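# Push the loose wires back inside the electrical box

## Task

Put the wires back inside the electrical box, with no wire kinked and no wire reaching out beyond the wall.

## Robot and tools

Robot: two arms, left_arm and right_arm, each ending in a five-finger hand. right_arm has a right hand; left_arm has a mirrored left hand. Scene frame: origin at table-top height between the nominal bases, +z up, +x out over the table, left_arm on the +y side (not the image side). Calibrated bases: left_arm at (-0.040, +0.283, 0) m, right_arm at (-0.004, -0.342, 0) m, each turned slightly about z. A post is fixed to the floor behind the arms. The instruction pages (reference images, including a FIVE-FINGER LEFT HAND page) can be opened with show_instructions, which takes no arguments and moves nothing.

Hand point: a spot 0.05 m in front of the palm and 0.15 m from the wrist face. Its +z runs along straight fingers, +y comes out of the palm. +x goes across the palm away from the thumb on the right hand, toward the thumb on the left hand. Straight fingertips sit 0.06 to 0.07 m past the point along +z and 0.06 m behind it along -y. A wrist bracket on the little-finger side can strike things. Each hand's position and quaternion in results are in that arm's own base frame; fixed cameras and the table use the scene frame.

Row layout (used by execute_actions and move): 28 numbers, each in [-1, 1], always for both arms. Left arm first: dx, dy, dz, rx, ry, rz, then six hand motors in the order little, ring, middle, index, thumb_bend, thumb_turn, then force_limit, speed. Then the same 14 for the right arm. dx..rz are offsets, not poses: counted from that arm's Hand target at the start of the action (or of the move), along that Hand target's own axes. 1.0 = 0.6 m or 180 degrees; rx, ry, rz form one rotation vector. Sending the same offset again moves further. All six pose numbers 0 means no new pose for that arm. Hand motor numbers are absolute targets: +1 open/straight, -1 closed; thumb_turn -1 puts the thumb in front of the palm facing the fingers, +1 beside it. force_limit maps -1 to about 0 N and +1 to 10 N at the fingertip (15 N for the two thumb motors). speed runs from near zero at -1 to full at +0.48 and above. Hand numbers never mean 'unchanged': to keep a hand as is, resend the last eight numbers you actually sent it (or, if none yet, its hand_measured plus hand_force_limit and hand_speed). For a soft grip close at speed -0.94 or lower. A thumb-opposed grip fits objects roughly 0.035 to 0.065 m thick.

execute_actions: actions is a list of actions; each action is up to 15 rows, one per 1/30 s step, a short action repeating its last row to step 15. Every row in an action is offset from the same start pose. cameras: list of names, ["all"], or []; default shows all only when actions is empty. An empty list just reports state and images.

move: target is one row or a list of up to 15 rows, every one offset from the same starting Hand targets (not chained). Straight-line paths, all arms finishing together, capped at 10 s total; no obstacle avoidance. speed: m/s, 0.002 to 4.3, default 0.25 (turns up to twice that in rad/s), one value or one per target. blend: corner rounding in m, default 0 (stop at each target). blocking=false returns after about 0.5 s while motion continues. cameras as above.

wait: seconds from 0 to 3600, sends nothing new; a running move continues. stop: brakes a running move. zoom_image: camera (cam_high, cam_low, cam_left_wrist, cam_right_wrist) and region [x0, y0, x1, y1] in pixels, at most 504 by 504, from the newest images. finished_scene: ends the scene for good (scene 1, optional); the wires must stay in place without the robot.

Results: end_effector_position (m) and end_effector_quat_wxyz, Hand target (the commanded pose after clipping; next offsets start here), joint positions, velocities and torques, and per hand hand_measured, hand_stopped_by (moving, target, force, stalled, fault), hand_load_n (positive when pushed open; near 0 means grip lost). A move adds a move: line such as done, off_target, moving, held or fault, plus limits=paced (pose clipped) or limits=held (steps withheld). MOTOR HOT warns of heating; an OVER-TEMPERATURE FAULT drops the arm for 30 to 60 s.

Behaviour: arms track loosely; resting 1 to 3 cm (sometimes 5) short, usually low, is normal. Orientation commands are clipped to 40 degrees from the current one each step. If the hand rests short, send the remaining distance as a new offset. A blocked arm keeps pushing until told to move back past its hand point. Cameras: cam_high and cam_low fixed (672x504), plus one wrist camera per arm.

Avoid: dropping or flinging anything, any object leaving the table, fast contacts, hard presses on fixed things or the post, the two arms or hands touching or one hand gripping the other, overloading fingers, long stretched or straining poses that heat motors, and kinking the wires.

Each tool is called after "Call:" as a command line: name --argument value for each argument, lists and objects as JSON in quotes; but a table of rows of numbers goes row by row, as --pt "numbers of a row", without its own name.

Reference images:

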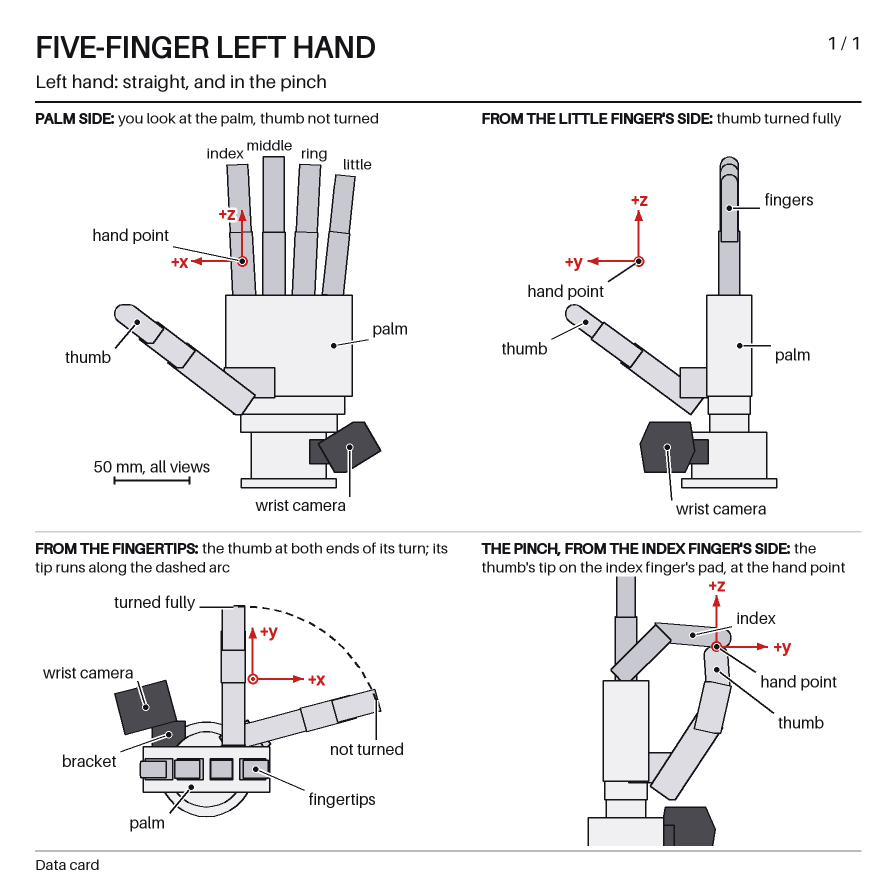

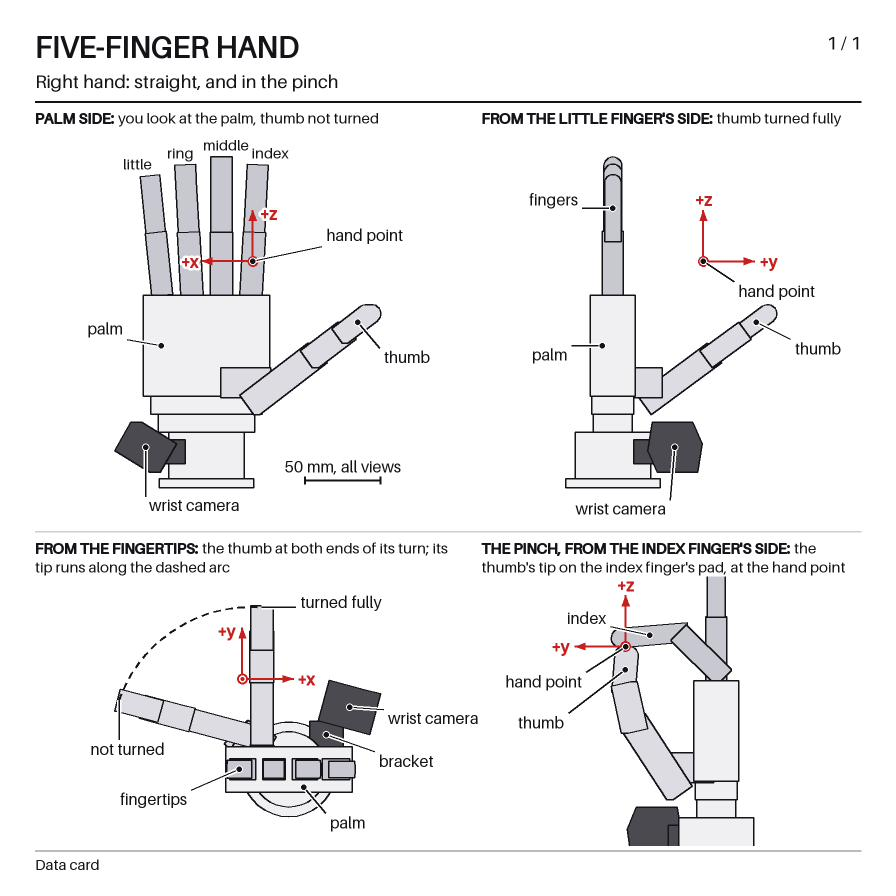

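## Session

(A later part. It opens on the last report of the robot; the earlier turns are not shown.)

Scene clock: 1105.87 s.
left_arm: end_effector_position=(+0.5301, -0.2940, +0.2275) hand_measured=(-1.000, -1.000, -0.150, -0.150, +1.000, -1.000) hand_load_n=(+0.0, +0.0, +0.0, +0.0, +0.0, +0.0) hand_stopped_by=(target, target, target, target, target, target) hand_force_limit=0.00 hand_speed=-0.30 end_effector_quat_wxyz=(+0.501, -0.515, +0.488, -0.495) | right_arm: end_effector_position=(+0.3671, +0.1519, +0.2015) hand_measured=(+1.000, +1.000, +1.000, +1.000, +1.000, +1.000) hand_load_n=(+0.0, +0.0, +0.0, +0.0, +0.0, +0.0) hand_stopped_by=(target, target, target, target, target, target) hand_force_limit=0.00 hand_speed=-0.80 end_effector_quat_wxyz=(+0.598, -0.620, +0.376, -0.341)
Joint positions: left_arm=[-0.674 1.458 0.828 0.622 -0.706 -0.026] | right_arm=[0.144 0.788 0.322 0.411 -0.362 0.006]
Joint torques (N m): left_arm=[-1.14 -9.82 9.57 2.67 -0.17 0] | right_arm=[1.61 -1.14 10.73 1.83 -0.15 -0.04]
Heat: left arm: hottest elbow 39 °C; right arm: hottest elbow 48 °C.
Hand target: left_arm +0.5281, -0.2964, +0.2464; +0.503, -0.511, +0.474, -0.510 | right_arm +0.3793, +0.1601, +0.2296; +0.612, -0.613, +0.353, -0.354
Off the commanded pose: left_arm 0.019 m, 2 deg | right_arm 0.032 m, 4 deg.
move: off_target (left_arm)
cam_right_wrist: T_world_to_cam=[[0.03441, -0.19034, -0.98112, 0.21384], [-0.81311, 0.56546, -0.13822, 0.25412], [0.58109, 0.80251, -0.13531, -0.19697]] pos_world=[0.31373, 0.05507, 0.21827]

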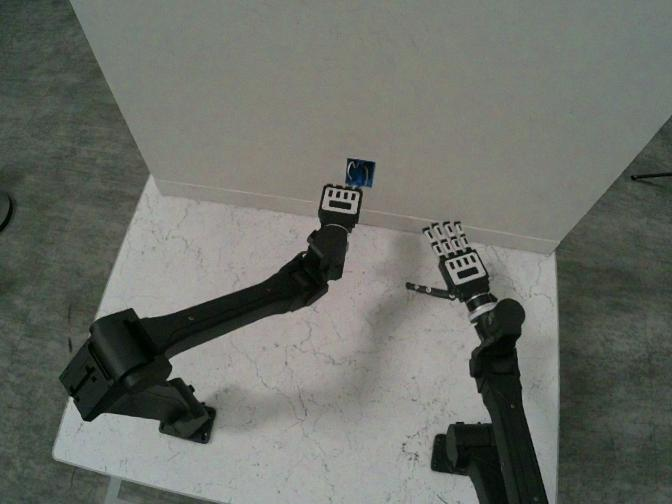

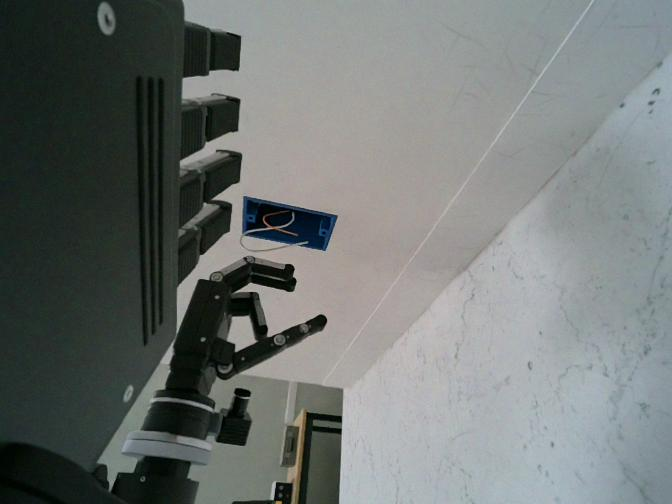

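Call:
move --target '[0.024,0.013,0.012,0,0,0,-1,-1,-0.15,-0.15,1,-1,0,-0.3,0,0,0,0,0,0,1,1,1,1,1,1,0,-0.8]' --speed 0.05 --cameras '["cam_high","cam_right_wrist","cam_left_wrist"]'

Call:
zoom_image --camera "cam_right_wrist" --region '[200, 180, 360, 340]'

Call:
zoom_image --camera "cam_high" --region '[325, 150, 375, 225]'

Scene clock: 1140.47 s.
left_arm: end_effector_position=(+0.5288, -0.3003, +0.2188) hand_measured=(-1.000, -1.000, -0.150, -0.150, +1.000, -1.000) hand_load_n=(+0.0, +0.0, +0.0, +0.0, +0.0, +0.0) hand_stopped_by=(target, target, target, target, target, target) hand_force_limit=0.00 hand_speed=-0.30 end_effector_quat_wxyz=(+0.502, -0.515, +0.490, -0.493) | right_arm: end_effector_position=(+0.3671, +0.1519, +0.2015) hand_measured=(+1.000, +1.000, +1.000, +1.000, +1.000, +1.000) hand_load_n=(+0.0, +0.0, +0.0, +0.0, +0.0, +0.0) hand_stopped_by=(target, target, target, target, target, target) hand_force_limit=0.00 hand_speed=-0.80 end_effector_quat_wxyz=(+0.598, -0.620, +0.376, -0.341)
Joint positions: left_arm=[-0.687 1.481 0.828 0.639 -0.721 -0.026] | right_arm=[0.144 0.788 0.322 0.411 -0.362 0.006]
Joint torques (N m): left_arm=[-1.26 -8.29 12.07 2.71 -0.19 0.01] | right_arm=[1.55 -1.03 10.76 1.81 -0.15 -0.03]
Heat: left arm: hottest elbow 36 °C; right arm: hottest elbow 48 °C.
Hand target: left_arm +0.5359, -0.3109, +0.2394; +0.503, -0.511, +0.474, -0.510 | right_arm +0.3793, +0.1601, +0.2296; +0.612, -0.613, +0.353, -0.354
Off the commanded pose: left_arm 0.024 m, 3 deg | right_arm 0.032 m, 4 deg.
move: off_target (left_arm)
cam_left_wrist: T_world_to_cam=[[-0.00976, -0.21889, 0.9757, -0.28195], [-0.42138, -0.88398, -0.20253, 0.01291], [0.90683, -0.41312, -0.08361, -0.46801]] pos_world=[0.42709, -0.24364, 0.23858]
cam_right_wrist: T_world_to_cam=[[0.03441, -0.19034, -0.98112, 0.21384], [-0.81311, 0.56546, -0.13822, 0.25412], [0.58109, 0.80251, -0.13531, -0.19697]] pos_world=[0.31373, 0.05507, 0.21827]
Images, in order (width x height): cam_high 672x504, cam_left_wrist 672x504, cam_right_wrist 672x504.

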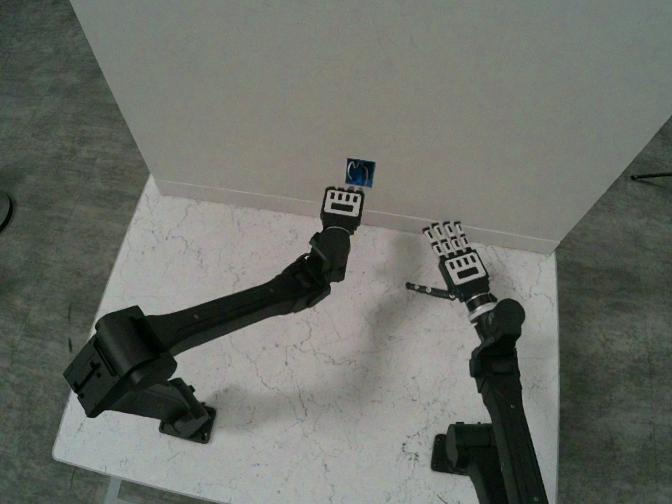

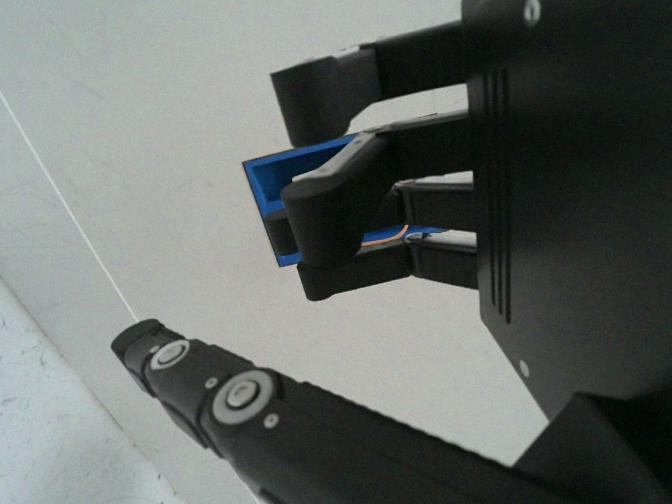

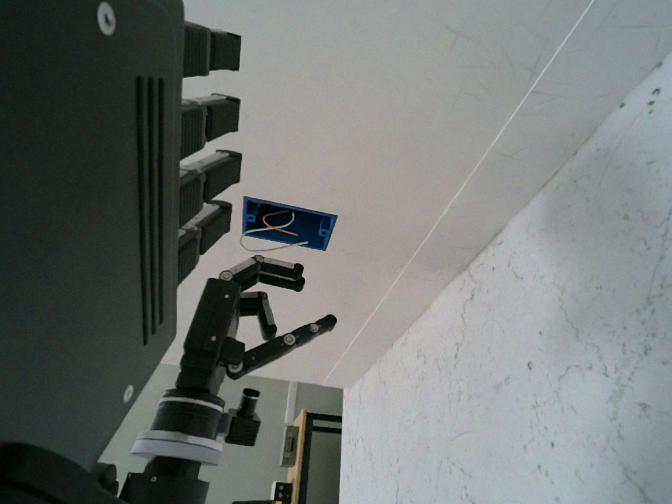

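Scaled by 3.150 from the camera's image (finer frame: 960x720).

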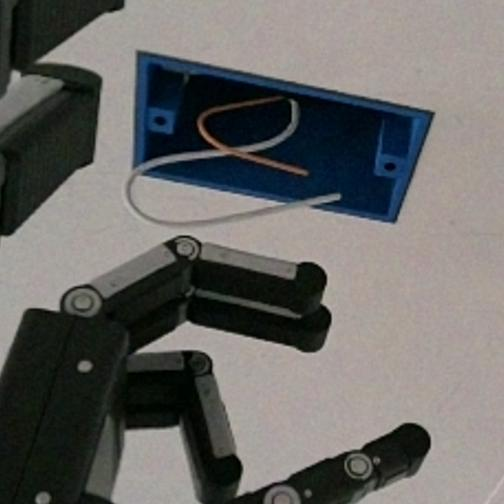

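Scaled by 6.720 from the camera's image (finer frame: 960x720).

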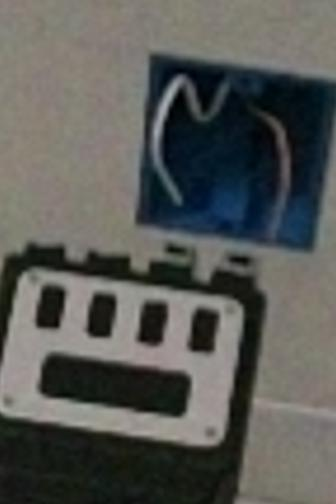

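Call:
move --target '[0.019,0.0,0.02,0,0,0,-1,-1,-0.15,-0.15,1,-1,0,-0.3,0,0,0,0,0,0,1,1,1,1,1,1,0,-0.8]' --speed 0.05 --cameras '["cam_high","cam_right_wrist"]'

Call:
zoom_image --camera "cam_right_wrist" --region '[200, 180, 360, 340]'

Call:
zoom_image --camera "cam_high" --region '[325, 150, 375, 225]'

Scene clock: 1145.13 s.
left_arm: end_effector_position=(+0.5368, -0.3079, +0.2142) hand_measured=(-1.000, -1.000, -0.150, -0.150, +1.000, -1.000) hand_load_n=(+0.0, +0.0, +0.0, +0.0, +0.0, +0.0) hand_stopped_by=(target, target, target, target, target, target) hand_force_limit=0.00 hand_speed=-0.30 end_effector_quat_wxyz=(+0.501, -0.515, +0.492, -0.491) | right_arm: end_effector_position=(+0.3671, +0.1519, +0.2015) hand_measured=(+1.000, +1.000, +1.000, +1.000, +1.000, +1.000) hand_load_n=(+0.0, +0.0, +0.0, +0.0, +0.0, -0.5) hand_stopped_by=(target, target, target, target, target, target) hand_force_limit=0.00 hand_speed=-0.80 end_effector_quat_wxyz=(+0.598, -0.620, +0.376, -0.341)
Joint positions: left_arm=[-0.689 1.514 0.855 0.639 -0.723 -0.026] | right_arm=[0.144 0.788 0.322 0.411 -0.362 0.006]
Joint torques (N m): left_arm=[-1.2 -8.41 13.46 2.37 -0.17 0.01] | right_arm=[1.61 -1.08 10.74 1.81 -0.15 -0.04]
Heat: left arm: hottest elbow 36 °C; right arm: hottest elbow 48 °C.
Hand target: left_arm +0.5482, -0.3220, +0.2401; +0.503, -0.511, +0.475, -0.510 | right_arm +0.3793, +0.1601, +0.2296; +0.612, -0.613, +0.353, -0.354
Off the commanded pose: left_arm 0.032 m, 3 deg | right_arm 0.032 m, 4 deg.
move: off_target (left_arm)
cam_right_wrist: T_world_to_cam=[[0.03441, -0.19034, -0.98112, 0.21384], [-0.81311, 0.56546, -0.13822, 0.25412], [0.58109, 0.80251, -0.13531, -0.19697]] pos_world=[0.31373, 0.05507, 0.21827]

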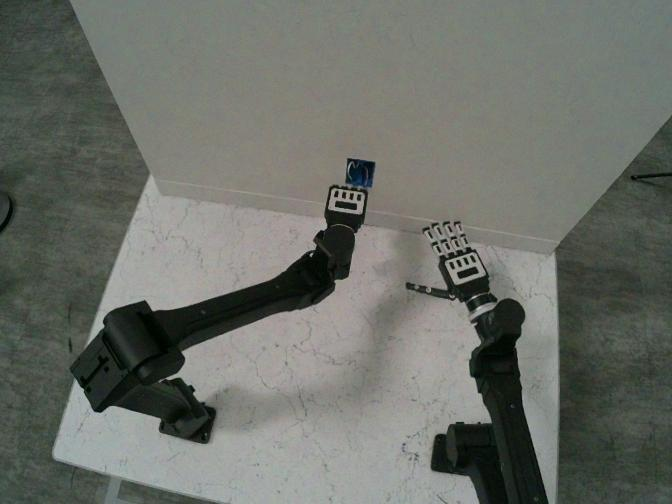

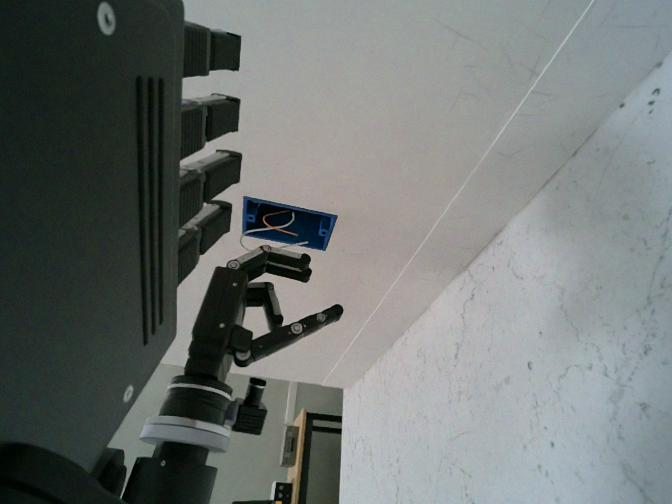

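Scaled by 3.150 from the camera's image (finer frame: 960x720).

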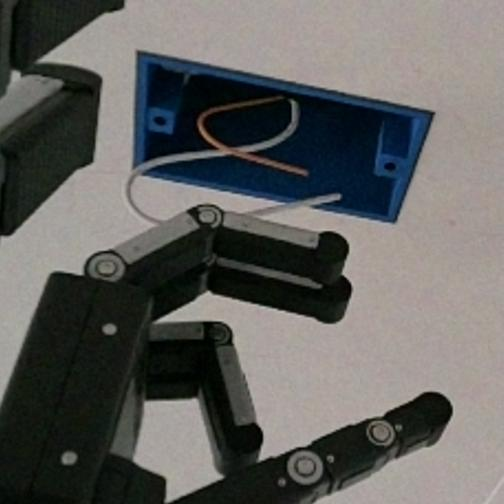

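Scaled by 6.720 from the camera's image (finer frame: 960x720).

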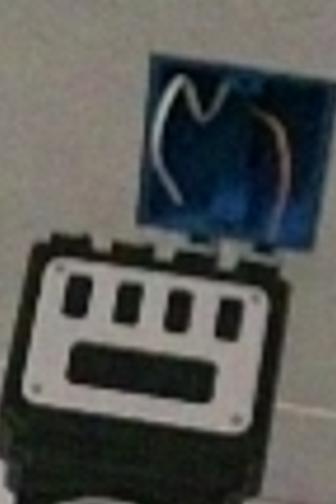

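Call:
move --target '[0.001,-0.012,0.045,0,0,0,-1,-1,-0.15,-0.15,1,-1,0,-0.3,0,0,0,0,0,0,1,1,1,1,1,1,0,-0.8]' --speed 0.05 --cameras '["cam_high","cam_right_wrist"]'

Call:
zoom_image --camera "cam_right_wrist" --region '[200, 180, 360, 340]'

Call:
zoom_image --camera "cam_high" --region '[325, 150, 375, 225]'

Scene clock: 1150.63 s.
left_arm: end_effector_position=(+0.5603, -0.3150, +0.2263) hand_measured=(-1.000, -1.000, -0.150, -0.150, +1.000, -1.000) hand_load_n=(+0.0, +0.0, +0.0, +0.0, +0.0, +0.0) hand_stopped_by=(target, target, target, target, target, target) hand_force_limit=0.00 hand_speed=-0.30 end_effector_quat_wxyz=(+0.500, -0.513, +0.486, -0.499) | right_arm: end_effector_position=(+0.3671, +0.1519, +0.2015) hand_measured=(+1.000, +1.000, +1.000, +1.000, +1.000, +1.000) hand_load_n=(+0.0, +0.0, +0.0, +0.0, +0.0, -0.5) hand_stopped_by=(target, target, target, target, target, target) hand_force_limit=0.00 hand_speed=-0.80 end_effector_quat_wxyz=(+0.598, -0.620, +0.376, -0.341)
Joint positions: left_arm=[-0.667 1.55 0.922 0.628 -0.695 -0.026] | right_arm=[0.144 0.788 0.322 0.411 -0.362 0.006]
Joint torques (N m): left_arm=[0.32 -9 13.81 1.47 0.2 0] | right_arm=[1.61 -1.08 10.74 1.8 -0.15 -0.03]
Heat: left arm: hottest elbow 37 °C; right arm: hottest elbow 48 °C.
Hand target: left_arm +0.5749, -0.3216, +0.2478; +0.503, -0.511, +0.475, -0.510 | right_arm +0.3793, +0.1601, +0.2296; +0.612, -0.613, +0.353, -0.354
Off the commanded pose: left_arm 0.027 m, 2 deg | right_arm 0.032 m, 4 deg.
move: off_target (left_arm)
cam_right_wrist: T_world_to_cam=[[0.03441, -0.19034, -0.98112, 0.21384], [-0.81311, 0.56546, -0.13822, 0.25412], [0.58109, 0.80251, -0.13531, -0.19697]] pos_world=[0.31373, 0.05507, 0.21827]

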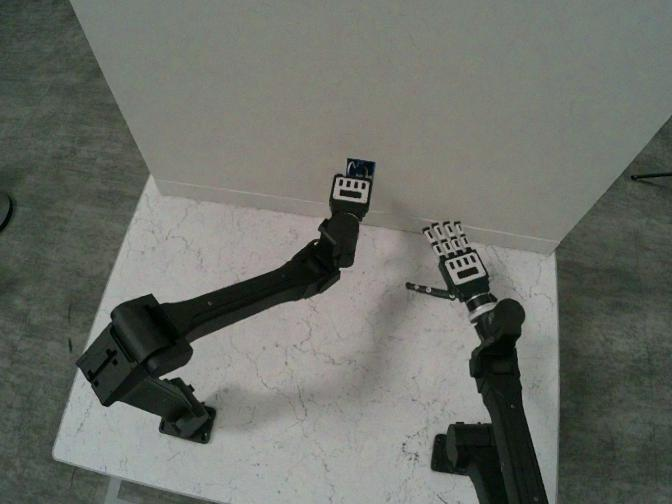

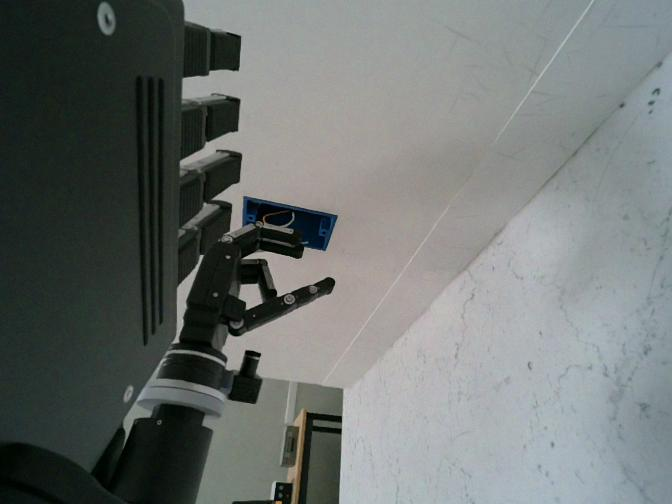

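Scaled by 3.150 from the camera's image (finer frame: 960x720).

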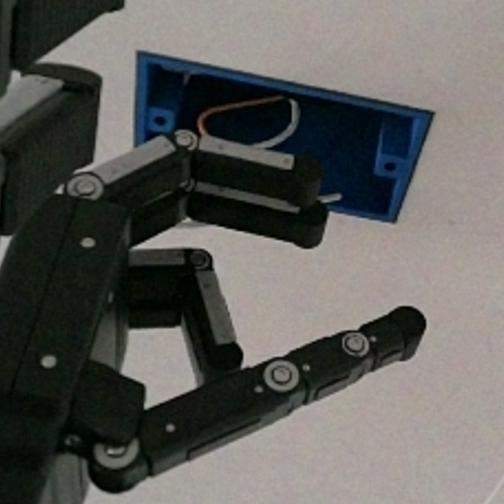

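Scaled by 6.720 from the camera's image (finer frame: 960x720).

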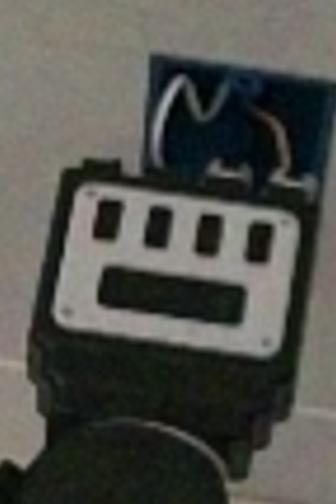

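Call:
move --target '[-0.018,0.005,0.0,0,0,0,-1,-1,-0.15,-0.15,1,-1,0,-0.3,0,0,0,0,0,0,1,1,1,1,1,1,0,-0.8]' --speed 0.05 --cameras '[]'

Scene clock: 1154.40 s.
left_arm: end_effector_position=(+0.5644, -0.3103, +0.2263) hand_measured=(-1.000, -1.000, -0.150, -0.150, +1.000, -1.000) hand_load_n=(+0.0, +0.0, +0.0, -0.5, +0.0, +0.0) hand_stopped_by=(target, target, target, target, target, target) hand_force_limit=0.00 hand_speed=-0.30 end_effector_quat_wxyz=(+0.499, -0.512, +0.488, -0.500) | right_arm: end_effector_position=(+0.3671, +0.1519, +0.2015) hand_measured=(+1.000, +1.000, +1.000, +1.000, +1.000, +1.000) hand_load_n=(+0.0, +0.0, +0.0, +0.0, +0.0, -0.5) hand_stopped_by=(target, target, target, target, target, target) hand_force_limit=0.00 hand_speed=-0.80 end_effector_quat_wxyz=(+0.598, -0.620, +0.376, -0.341)
Joint positions: left_arm=[-0.652 1.55 0.922 0.628 -0.676 -0.026] | right_arm=[0.144 0.788 0.322 0.411 -0.362 0.006]
Joint torques (N m): left_arm=[0.26 -9.64 11.96 2 0.13 0] | right_arm=[1.55 -1.03 10.76 1.81 -0.15 -0.04]
Heat: left arm: hottest elbow 38 °C; right arm: hottest elbow 48 °C.
Hand target: left_arm +0.5747, -0.3108, +0.2444; +0.503, -0.511, +0.475, -0.510 | right_arm +0.3793, +0.1601, +0.2296; +0.612, -0.613, +0.353, -0.354
Off the commanded pose: left_arm 0.021 m, 2 deg | right_arm 0.032 m, 4 deg.
move: off_target (left_arm)

Call:
move --target '[-0.012,0.003,0.022,0,0,0,-1,-1,-0.15,-0.15,1,-1,0,-0.3,0,0,0,0,0,0,1,1,1,1,1,1,0,-0.8]' --speed 0.05 --cameras '["cam_high","cam_right_wrist"]'

Call:
zoom_image --camera "cam_right_wrist" --region '[200, 180, 360, 340]'

Call:
zoom_image --camera "cam_high" --region '[325, 150, 375, 225]'

Scene clock: 1157.67 s.
left_arm: end_effector_position=(+0.5682, -0.3089, +0.2237) hand_measured=(-1.000, -1.000, -0.150, -0.150, +1.000, -1.000) hand_load_n=(+0.0, +0.0, +0.0, -2.0, +0.0, +0.0) hand_stopped_by=(target, target, target, target, target, target) hand_force_limit=0.00 hand_speed=-0.30 end_effector_quat_wxyz=(+0.494, -0.508, +0.494, -0.504) | right_arm: end_effector_position=(+0.3671, +0.1519, +0.2015) hand_measured=(+1.000, +1.000, +1.000, +1.000, +1.000, +1.000) hand_load_n=(+0.0, +0.0, +0.0, +0.0, +0.0, +0.0) hand_stopped_by=(target, target, target, target, target, target) hand_force_limit=0.00 hand_speed=-0.80 end_effector_quat_wxyz=(+0.598, -0.620, +0.376, -0.341)
Joint positions: left_arm=[-0.637 1.555 0.922 0.628 -0.642 -0.026] | right_arm=[0.144 0.788 0.322 0.411 -0.362 0.006]
Joint torques (N m): left_arm=[1.49 -8.88 13.09 2.1 -0.07 -0.01] | right_arm=[1.67 -1.08 10.73 1.83 -0.14 -0.03]
Heat: left arm: hottest elbow 38 °C; right arm: hottest elbow 48 °C.
Hand target: left_arm +0.5877, -0.3033, +0.2427; +0.503, -0.511, +0.475, -0.510 | right_arm +0.3793, +0.1601, +0.2296; +0.612, -0.613, +0.353, -0.354
Off the commanded pose: left_arm 0.028 m, 3 deg | right_arm 0.032 m, 4 deg.
move: off_target (left_arm)
cam_right_wrist: T_world_to_cam=[[0.03441, -0.19034, -0.98112, 0.21384], [-0.81311, 0.56546, -0.13822, 0.25412], [0.58109, 0.80251, -0.13531, -0.19697]] pos_world=[0.31373, 0.05507, 0.21827]

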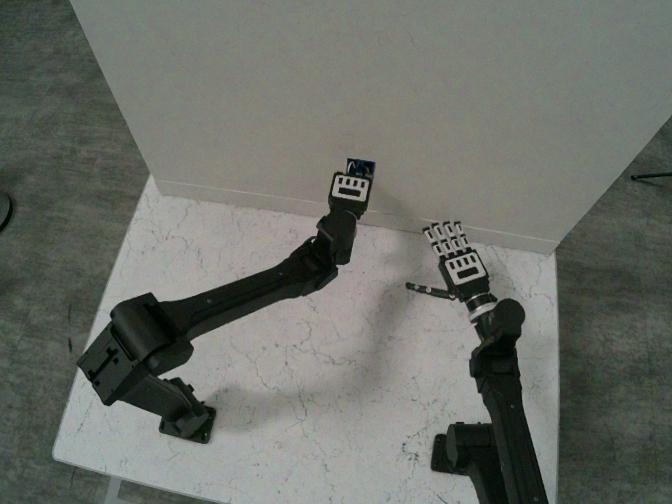

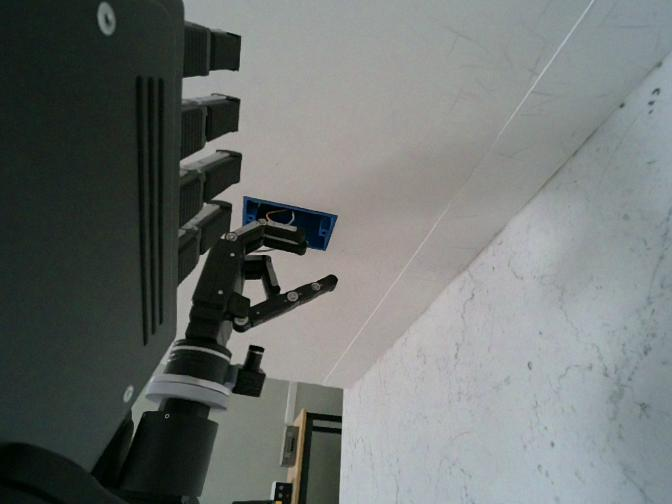

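Scaled by 3.150 from the camera's image (finer frame: 960x720).

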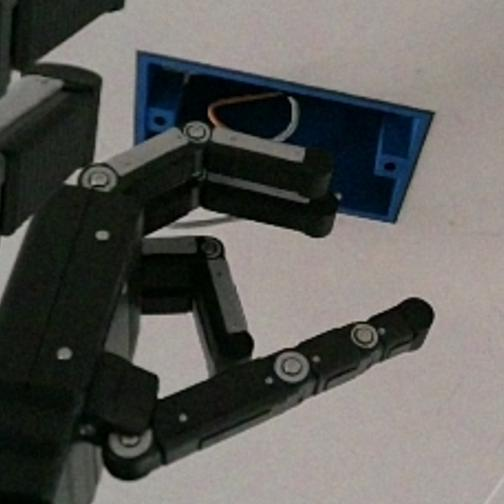

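Scaled by 6.720 from the camera's image (finer frame: 960x720).

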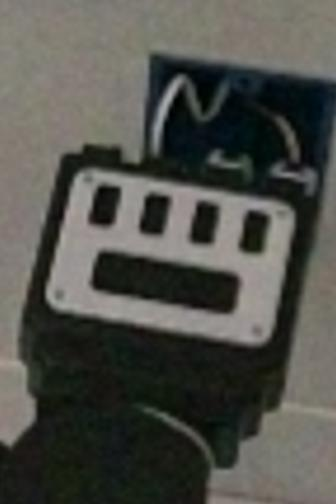

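Call:
move --target '[-0.006,0.003,0.03,0,0,0,-1,-1,-0.15,-0.15,1,-1,0,-0.3,0,0,0,0,0,0,1,1,1,1,1,1,0,-0.8]' --speed 0.04 --cameras '["cam_high","cam_right_wrist"]'

Call:
zoom_image --camera "cam_right_wrist" --region '[200, 180, 360, 340]'

Call:
zoom_image --camera "cam_high" --region '[325, 150, 375, 225]'

Scene clock: 1161.63 s.
left_arm: end_effector_position=(+0.5863, -0.2926, +0.2142) hand_measured=(-1.000, -1.000, -0.150, -0.150, +1.000, -1.000) hand_load_n=(+0.5, -0.5, +0.0, +0.0, +0.0, +0.0) hand_stopped_by=(target, target, target, target, target, target) hand_force_limit=0.00 hand_speed=-0.30 end_effector_quat_wxyz=(+0.499, -0.514, +0.493, -0.494) | right_arm: end_effector_position=(+0.3671, +0.1519, +0.2015) hand_measured=(+1.000, +1.000, +1.000, +1.000, +1.000, +1.000) hand_load_n=(-0.5, +0.0, +0.0, +0.0, +0.0, -0.5) hand_stopped_by=(target, target, target, target, target, target) hand_force_limit=0.00 hand_speed=-0.80 end_effector_quat_wxyz=(+0.598, -0.620, +0.376, -0.341)
Joint positions: left_arm=[-0.595 1.584 0.938 0.628 -0.62 -0.026] | right_arm=[0.144 0.788 0.322 0.411 -0.362 0.006]
Joint torques (N m): left_arm=[-0.03 -9.23 14.38 1.98 0.18 -0.03] | right_arm=[1.61 -0.97 10.74 1.81 -0.15 -0.04]
Heat: left arm: hottest elbow 38 °C; right arm: hottest elbow 48 °C.
Hand target: left_arm +0.6057, -0.2991, +0.2412; +0.503, -0.511, +0.475, -0.510 | right_arm +0.3793, +0.1601, +0.2296; +0.612, -0.613, +0.353, -0.354
Off the commanded pose: left_arm 0.034 m, 3 deg | right_arm 0.032 m, 4 deg.
move: off_target (left_arm)
cam_right_wrist: T_world_to_cam=[[0.03441, -0.19034, -0.98112, 0.21384], [-0.81311, 0.56546, -0.13822, 0.25412], [0.58109, 0.80251, -0.13531, -0.19697]] pos_world=[0.31373, 0.05507, 0.21827]

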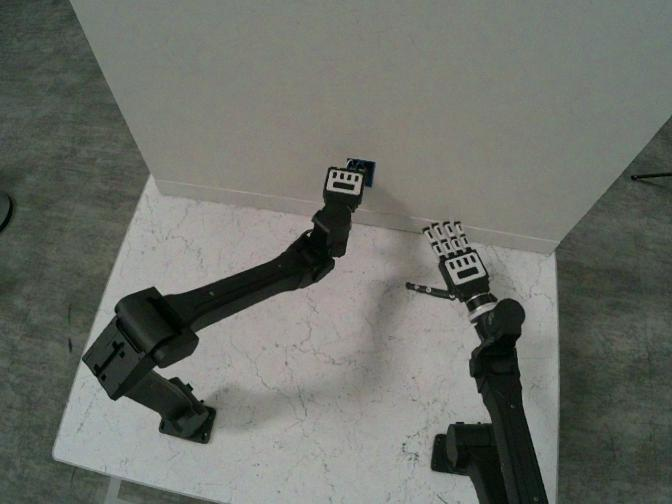

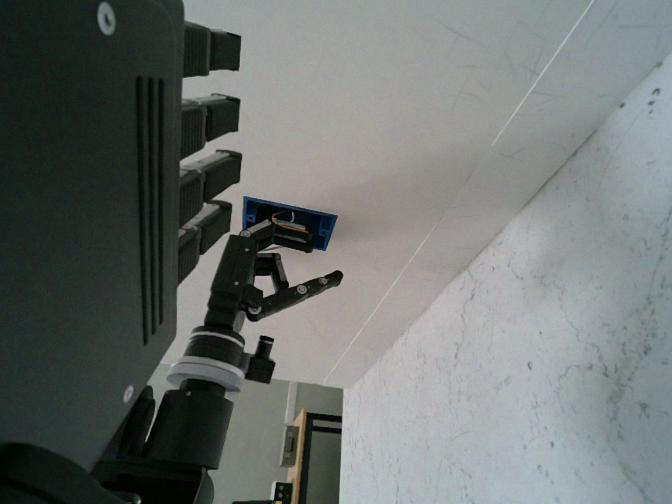

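Scaled by 3.150 from the camera's image (finer frame: 960x720).

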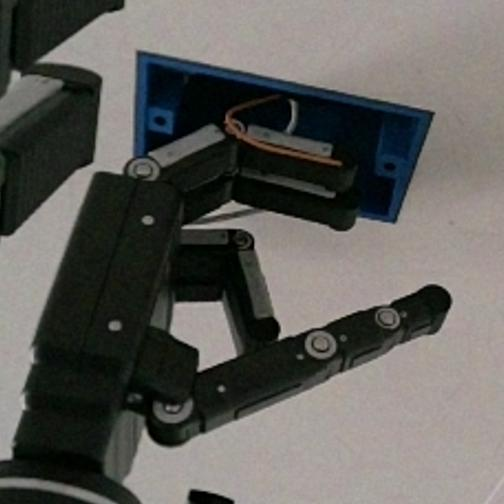

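Scaled by 6.720 from the camera's image (finer frame: 960x720).

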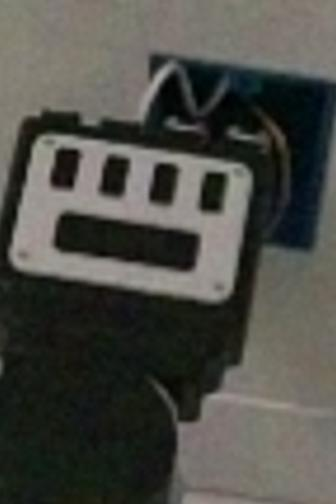

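Call:
move --target '[0.0,0.0,-0.13,0,0,0,-1,-1,-0.15,-0.15,1,-1,0,-0.3,0,0,0,0,0,0,1,1,1,1,1,1,0,-0.8]' --speed 0.06 --cameras '["cam_high","cam_right_wrist"]'

Call:
zoom_image --camera "cam_right_wrist" --region '[200, 180, 360, 340]'

Call:
zoom_image --camera "cam_high" --region '[325, 150, 375, 225]'

Scene clock: 1168.20 s.
left_arm: end_effector_position=(+0.5298, -0.2992, +0.2207) hand_measured=(-1.000, -1.000, -0.150, -0.150, +1.000, -1.000) hand_load_n=(+0.0, +0.0, +0.0, +0.0, +0.0, +0.0) hand_stopped_by=(target, target, target, target, target, target) hand_force_limit=0.00 hand_speed=-0.30 end_effector_quat_wxyz=(+0.501, -0.515, +0.488, -0.496) | right_arm: end_effector_position=(+0.3671, +0.1519, +0.2015) hand_measured=(+1.000, +1.000, +1.000, +1.000, +1.000, +1.000) hand_load_n=(+0.0, +0.0, +0.0, +0.0, +0.0, +0.0) hand_stopped_by=(target, target, target, target, target, target) hand_force_limit=0.00 hand_speed=-0.80 end_effector_quat_wxyz=(+0.598, -0.620, +0.376, -0.341)
Joint positions: left_arm=[-0.684 1.479 0.827 0.644 -0.716 -0.026] | right_arm=[0.144 0.788 0.322 0.411 -0.362 0.006]
Joint torques (N m): left_arm=[-1.14 -9.99 9.37 2.65 -0.18 0.01] | right_arm=[1.55 -1.08 10.76 1.83 -0.15 -0.04]
Heat: left arm: hottest elbow 38 °C; right arm: hottest elbow 48 °C.
Hand target: left_arm +0.5278, -0.3016, +0.2393; +0.503, -0.511, +0.474, -0.510 | right_arm +0.3793, +0.1601, +0.2296; +0.612, -0.613, +0.353, -0.354
Off the commanded pose: left_arm 0.019 m, 2 deg | right_arm 0.032 m, 4 deg.
move: off_target (left_arm)
cam_right_wrist: T_world_to_cam=[[0.03441, -0.19034, -0.98112, 0.21384], [-0.81311, 0.56546, -0.13822, 0.25412], [0.58109, 0.80251, -0.13531, -0.19697]] pos_world=[0.31373, 0.05507, 0.21827]

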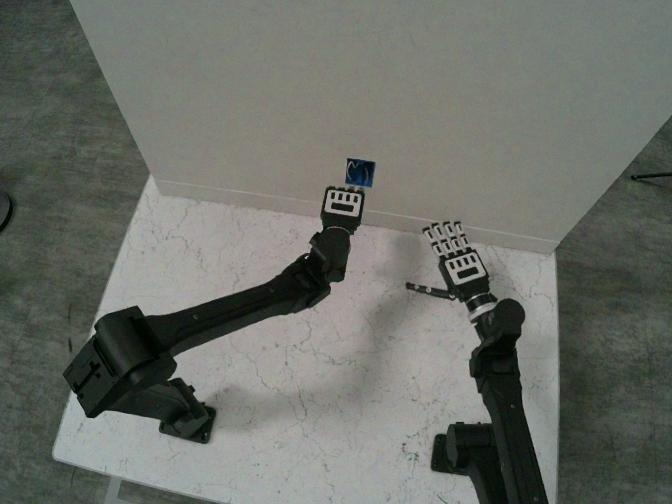

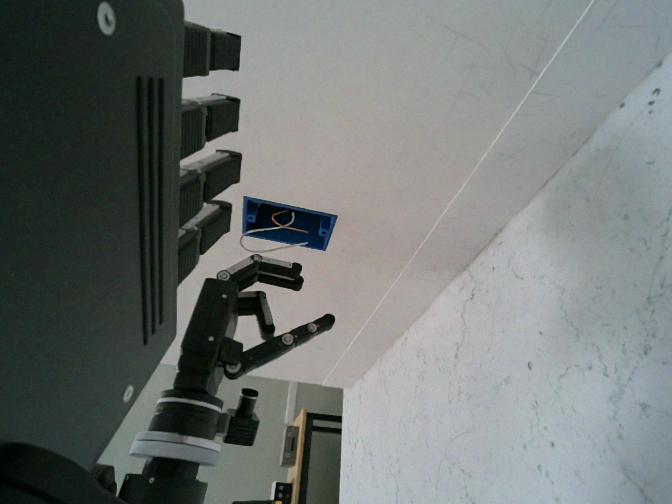

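Scaled by 3.150 from the camera's image (finer frame: 960x720).

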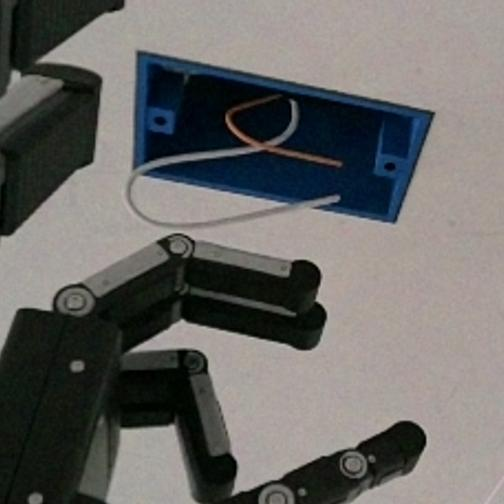

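Scaled by 6.720 from the camera's image (finer frame: 960x720).

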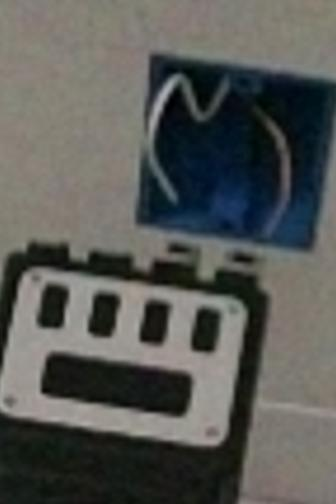

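Call:
move --target '[0.0185,0.002,0.05,0,0,0,-1,-1,-0.15,-0.15,1,-1,0,-0.3,0,0,0,0,0,0,1,1,1,1,1,1,0,-0.8]' --speed 0.05 --cameras '[]'

Scene clock: 1179.33 s.
left_arm: end_effector_position=(+0.5420, -0.3051, +0.2143) hand_measured=(-1.000, -1.000, -0.150, -0.150, +1.000, -1.000) hand_load_n=(+0.0, +0.5, +0.0, +0.0, +0.0, +0.0) hand_stopped_by=(target, target, target, target, target, target) hand_force_limit=0.00 hand_speed=-0.30 end_effector_quat_wxyz=(+0.500, -0.513, +0.493, -0.494) | right_arm: end_effector_position=(+0.3671, +0.1519, +0.2015) hand_measured=(+1.000, +1.000, +1.000, +1.000, +1.000, +1.000) hand_load_n=(+0.0, +0.0, +0.0, +0.0, +0.0, -0.5) hand_stopped_by=(target, target, target, target, target, target) hand_force_limit=0.00 hand_speed=-0.80 end_effector_quat_wxyz=(+0.598, -0.620, +0.376, -0.341)
Joint positions: left_arm=[-0.674 1.518 0.858 0.644 -0.7 -0.026] | right_arm=[0.144 0.788 0.322 0.411 -0.362 0.006]
Joint torques (N m): left_arm=[0.15 -8.41 13.49 2.24 0.16 0.01] | right_arm=[1.55 -1.08 10.77 1.83 -0.15 -0.03]
Heat: left arm: hottest elbow 37 °C; right arm: hottest elbow 48 °C.
Hand target: left_arm +0.5581, -0.3118, +0.2393; +0.503, -0.511, +0.475, -0.510 | right_arm +0.3793, +0.1601, +0.2296; +0.612, -0.613, +0.353, -0.354
Off the commanded pose: left_arm 0.031 m, 3 deg | right_arm 0.032 m, 4 deg.
move: off_target (left_arm)

Call:
move --target '[0.0,0.001,0.067,0,0,0,-1,-1,-0.15,-0.15,1,-1,0,-0.3,0,0,0,0,0,0,1,1,1,1,1,1,0,-0.8]' --speed 0.04 --cameras '["cam_high","cam_right_wrist"]'

Call:
zoom_image --camera "cam_right_wrist" --region '[200, 180, 360, 340]'

Call:
zoom_image --camera "cam_high" --region '[325, 150, 375, 225]'

Scene clock: 1185.23 s.
left_arm: end_effector_position=(+0.5757, -0.3119, +0.2146) hand_measured=(-1.000, -1.000, -0.150, -0.150, +1.000, -1.000) hand_load_n=(+0.0, +0.0, +0.0, -1.5, +0.0, +0.0) hand_stopped_by=(target, target, target, target, target, target) hand_force_limit=0.00 hand_speed=-0.30 end_effector_quat_wxyz=(+0.495, -0.509, +0.494, -0.501) | right_arm: end_effector_position=(+0.3671, +0.1519, +0.2015) hand_measured=(+1.000, +1.000, +1.000, +1.000, +1.000, +1.000) hand_load_n=(+0.0, +0.0, +0.0, -0.5, +0.0, -0.5) hand_stopped_by=(target, target, target, target, target, target) hand_force_limit=0.00 hand_speed=-0.80 end_effector_quat_wxyz=(+0.598, -0.620, +0.376, -0.341)
Joint positions: left_arm=[-0.635 1.588 0.937 0.642 -0.644 -0.026] | right_arm=[0.144 0.788 0.322 0.411 -0.362 0.006]
Joint torques (N m): left_arm=[1.32 -9.29 14.35 1.55 0 -0.01] | right_arm=[1.49 -1.14 10.74 1.8 -0.15 -0.03]
Heat: left arm: hottest elbow 37 °C; right arm: hottest elbow 49 °C.
Hand target: left_arm +0.5983, -0.3105, +0.2396; +0.503, -0.511, +0.475, -0.510 | right_arm +0.3793, +0.1601, +0.2296; +0.612, -0.613, +0.353, -0.354
Off the commanded pose: left_arm 0.034 m, 3 deg | right_arm 0.032 m, 4 deg.
move: off_target (left_arm)
cam_right_wrist: T_world_to_cam=[[0.03441, -0.19034, -0.98112, 0.21384], [-0.81311, 0.56546, -0.13822, 0.25412], [0.58109, 0.80251, -0.13531, -0.19697]] pos_world=[0.31373, 0.05507, 0.21827]

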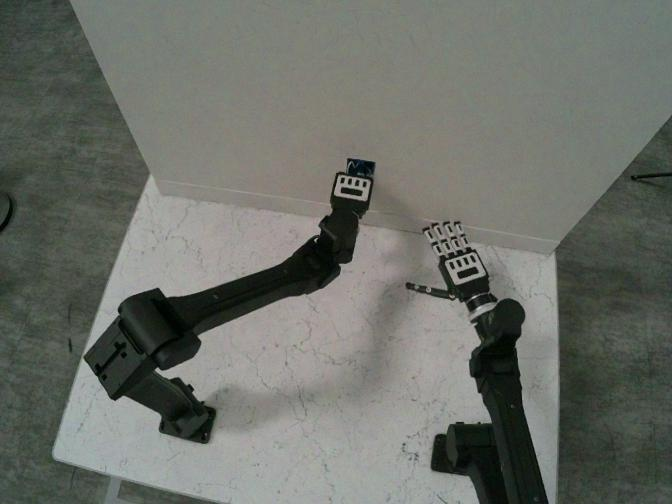

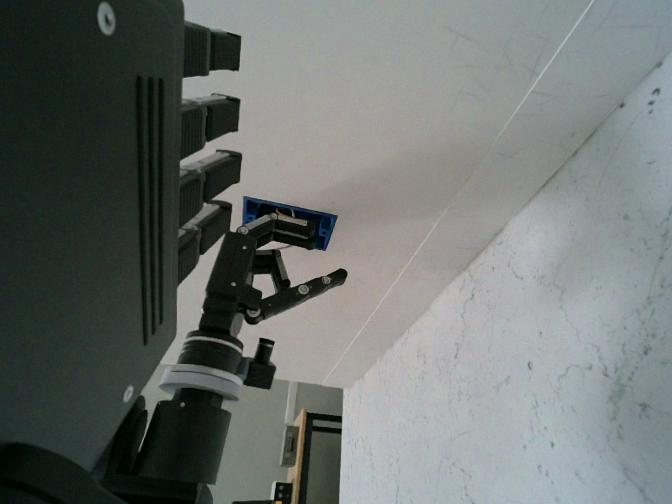

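Scaled by 3.150 from the camera's image (finer frame: 960x720).

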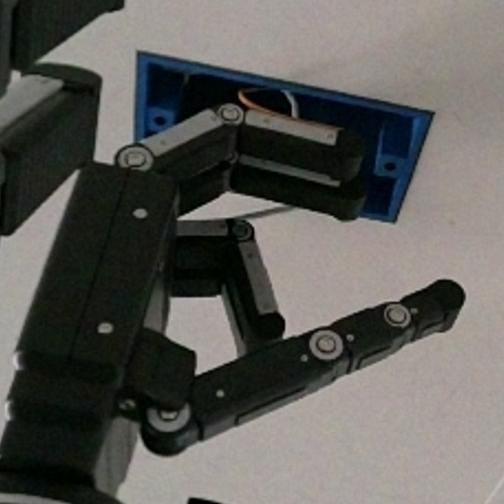

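Scaled by 6.720 from the camera's image (finer frame: 960x720).

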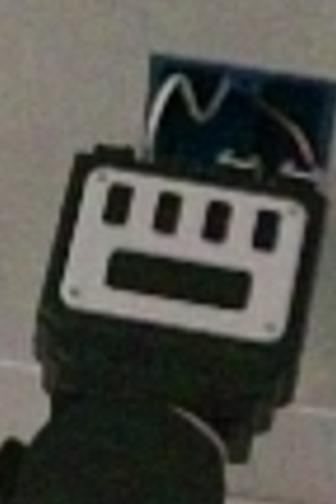

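Call:
move --target '[-0.01,0.0,0.0,0,0,0,-1,-1,-0.15,-0.15,1,-1,0,-0.3,0,0,0,0,0,0,1,1,1,1,1,1,0,-0.8]' --speed 0.04 --cameras '[]'

Scene clock: 1189.53 s.
left_arm: end_effector_position=(+0.5769, -0.3115, +0.2147) hand_measured=(-1.000, -1.000, -0.150, -0.150, +1.000, -1.000) hand_load_n=(+0.0, +0.0, +0.0, -2.0, +0.0, +0.0) hand_stopped_by=(target, target, target, target, target, target) hand_force_limit=0.00 hand_speed=-0.30 end_effector_quat_wxyz=(+0.493, -0.507, +0.496, -0.503) | right_arm: end_effector_position=(+0.3671, +0.1519, +0.2015) hand_measured=(+1.000, +1.000, +1.000, +1.000, +1.000, +1.000) hand_load_n=(+0.0, +0.0, +0.0, +0.0, +0.0, +0.0) hand_stopped_by=(target, target, target, target, target, target) hand_force_limit=0.00 hand_speed=-0.80 end_effector_quat_wxyz=(+0.598, -0.620, +0.376, -0.341)
Joint positions: left_arm=[-0.63 1.588 0.937 0.641 -0.632 -0.026] | right_arm=[0.144 0.788 0.322 0.411 -0.362 0.006]
Joint torques (N m): left_arm=[1.73 -9.82 13.55 1.72 -0.11 -0.02] | right_arm=[1.49 -0.97 10.74 1.83 -0.15 -0.04]
Heat: left arm: hottest elbow 37 °C; right arm: hottest elbow 49 °C.
Hand target: left_arm +0.5981, -0.3047, +0.2395; +0.503, -0.511, +0.475, -0.510 | right_arm +0.3793, +0.1601, +0.2296; +0.612, -0.613, +0.353, -0.354
Off the commanded pose: left_arm 0.033 m, 3 deg | right_arm 0.032 m, 4 deg.
move: off_target (left_arm)

Call:
move --pt "0.0 0.0 -0.12 0 0 0 -1 -1 -0.15 -0.15 1 -1 0 -0.3 0 0 0 0 0 0 1 1 1 1 1 1 0 -0.8" --pt "-0.105 -0.01 -0.12 0 0 0 -1 -1 -0.15 -0.15 1 -1 0 -0.3 0 0 0 0 0 0 1 1 1 1 1 1 0 -0.8" --speed 0.1 --cameras '["cam_high","cam_right_wrist"]'

Call:
zoom_image --camera "cam_right_wrist" --region '[200, 180, 360, 340]'

Call:
zoom_image --camera "cam_high" --region '[325, 150, 375, 225]'

Scene clock: 1207.90 s.
left_arm: end_effector_position=(+0.5233, -0.2460, +0.2266) hand_measured=(-1.000, -1.000, -0.150, -0.150, +1.000, -1.000) hand_load_n=(+0.0, +0.5, +0.0, +0.0, +0.0, +0.0) hand_stopped_by=(target, target, target, target, target, target) hand_force_limit=0.00 hand_speed=-0.30 end_effector_quat_wxyz=(+0.501, -0.513, +0.485, -0.500) | right_arm: end_effector_position=(+0.3671, +0.1519, +0.2015) hand_measured=(+1.000, +1.000, +1.000, +1.000, +1.000, +1.000) hand_load_n=(+0.0, +0.0, +0.0, +0.0, +0.0, -0.5) hand_stopped_by=(target, target, target, target, target, target) hand_force_limit=0.00 hand_speed=-0.80 end_effector_quat_wxyz=(+0.598, -0.620, +0.376, -0.341)
Joint positions: left_arm=[-0.588 1.376 0.731 0.649 -0.617 -0.026] | right_arm=[0.144 0.788 0.322 0.411 -0.362 0.006]
Joint torques (N m): left_arm=[-0.09 -8.41 9.51 2.19 0.18 -0.03] | right_arm=[1.61 -0.97 10.77 1.83 -0.16 -0.03]
Heat: left arm: hottest elbow 37 °C; right arm: hottest elbow 49 °C.
Hand target: left_arm +0.5242, -0.2436, +0.2409; +0.503, -0.511, +0.475, -0.510 | right_arm +0.3793, +0.1601, +0.2296; +0.612, -0.613, +0.353, -0.354
Off the commanded pose: left_arm 0.014 m, 2 deg | right_arm 0.032 m, 4 deg.
move: off_target (left_arm)
cam_right_wrist: T_world_to_cam=[[0.03441, -0.19034, -0.98112, 0.21384], [-0.81311, 0.56546, -0.13822, 0.25412], [0.58109, 0.80251, -0.13531, -0.19697]] pos_world=[0.31373, 0.05507, 0.21827]

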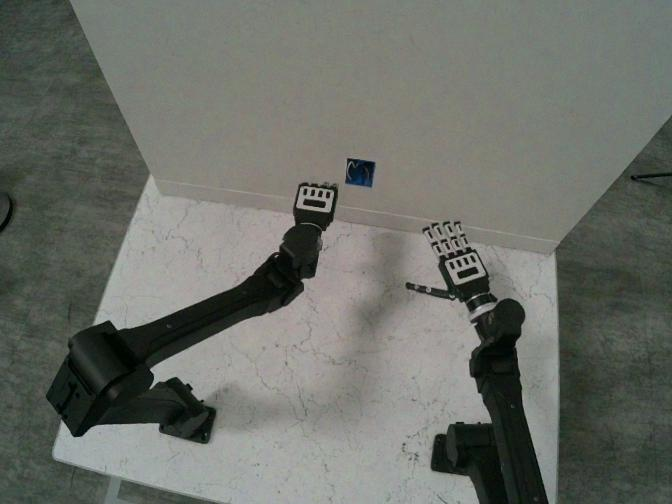

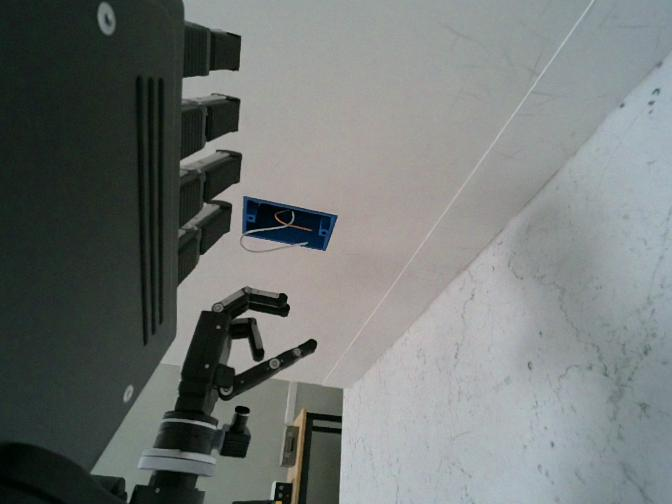

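Scaled by 3.150 from the camera's image (finer frame: 960x720).

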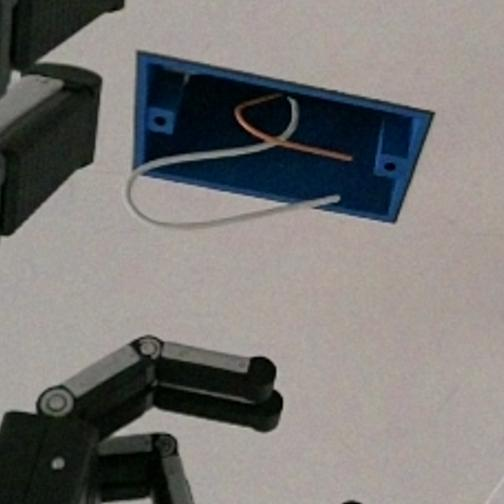

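Scaled by 6.720 from the camera's image (finer frame: 960x720).

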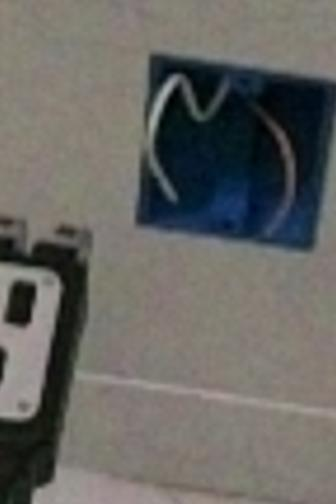

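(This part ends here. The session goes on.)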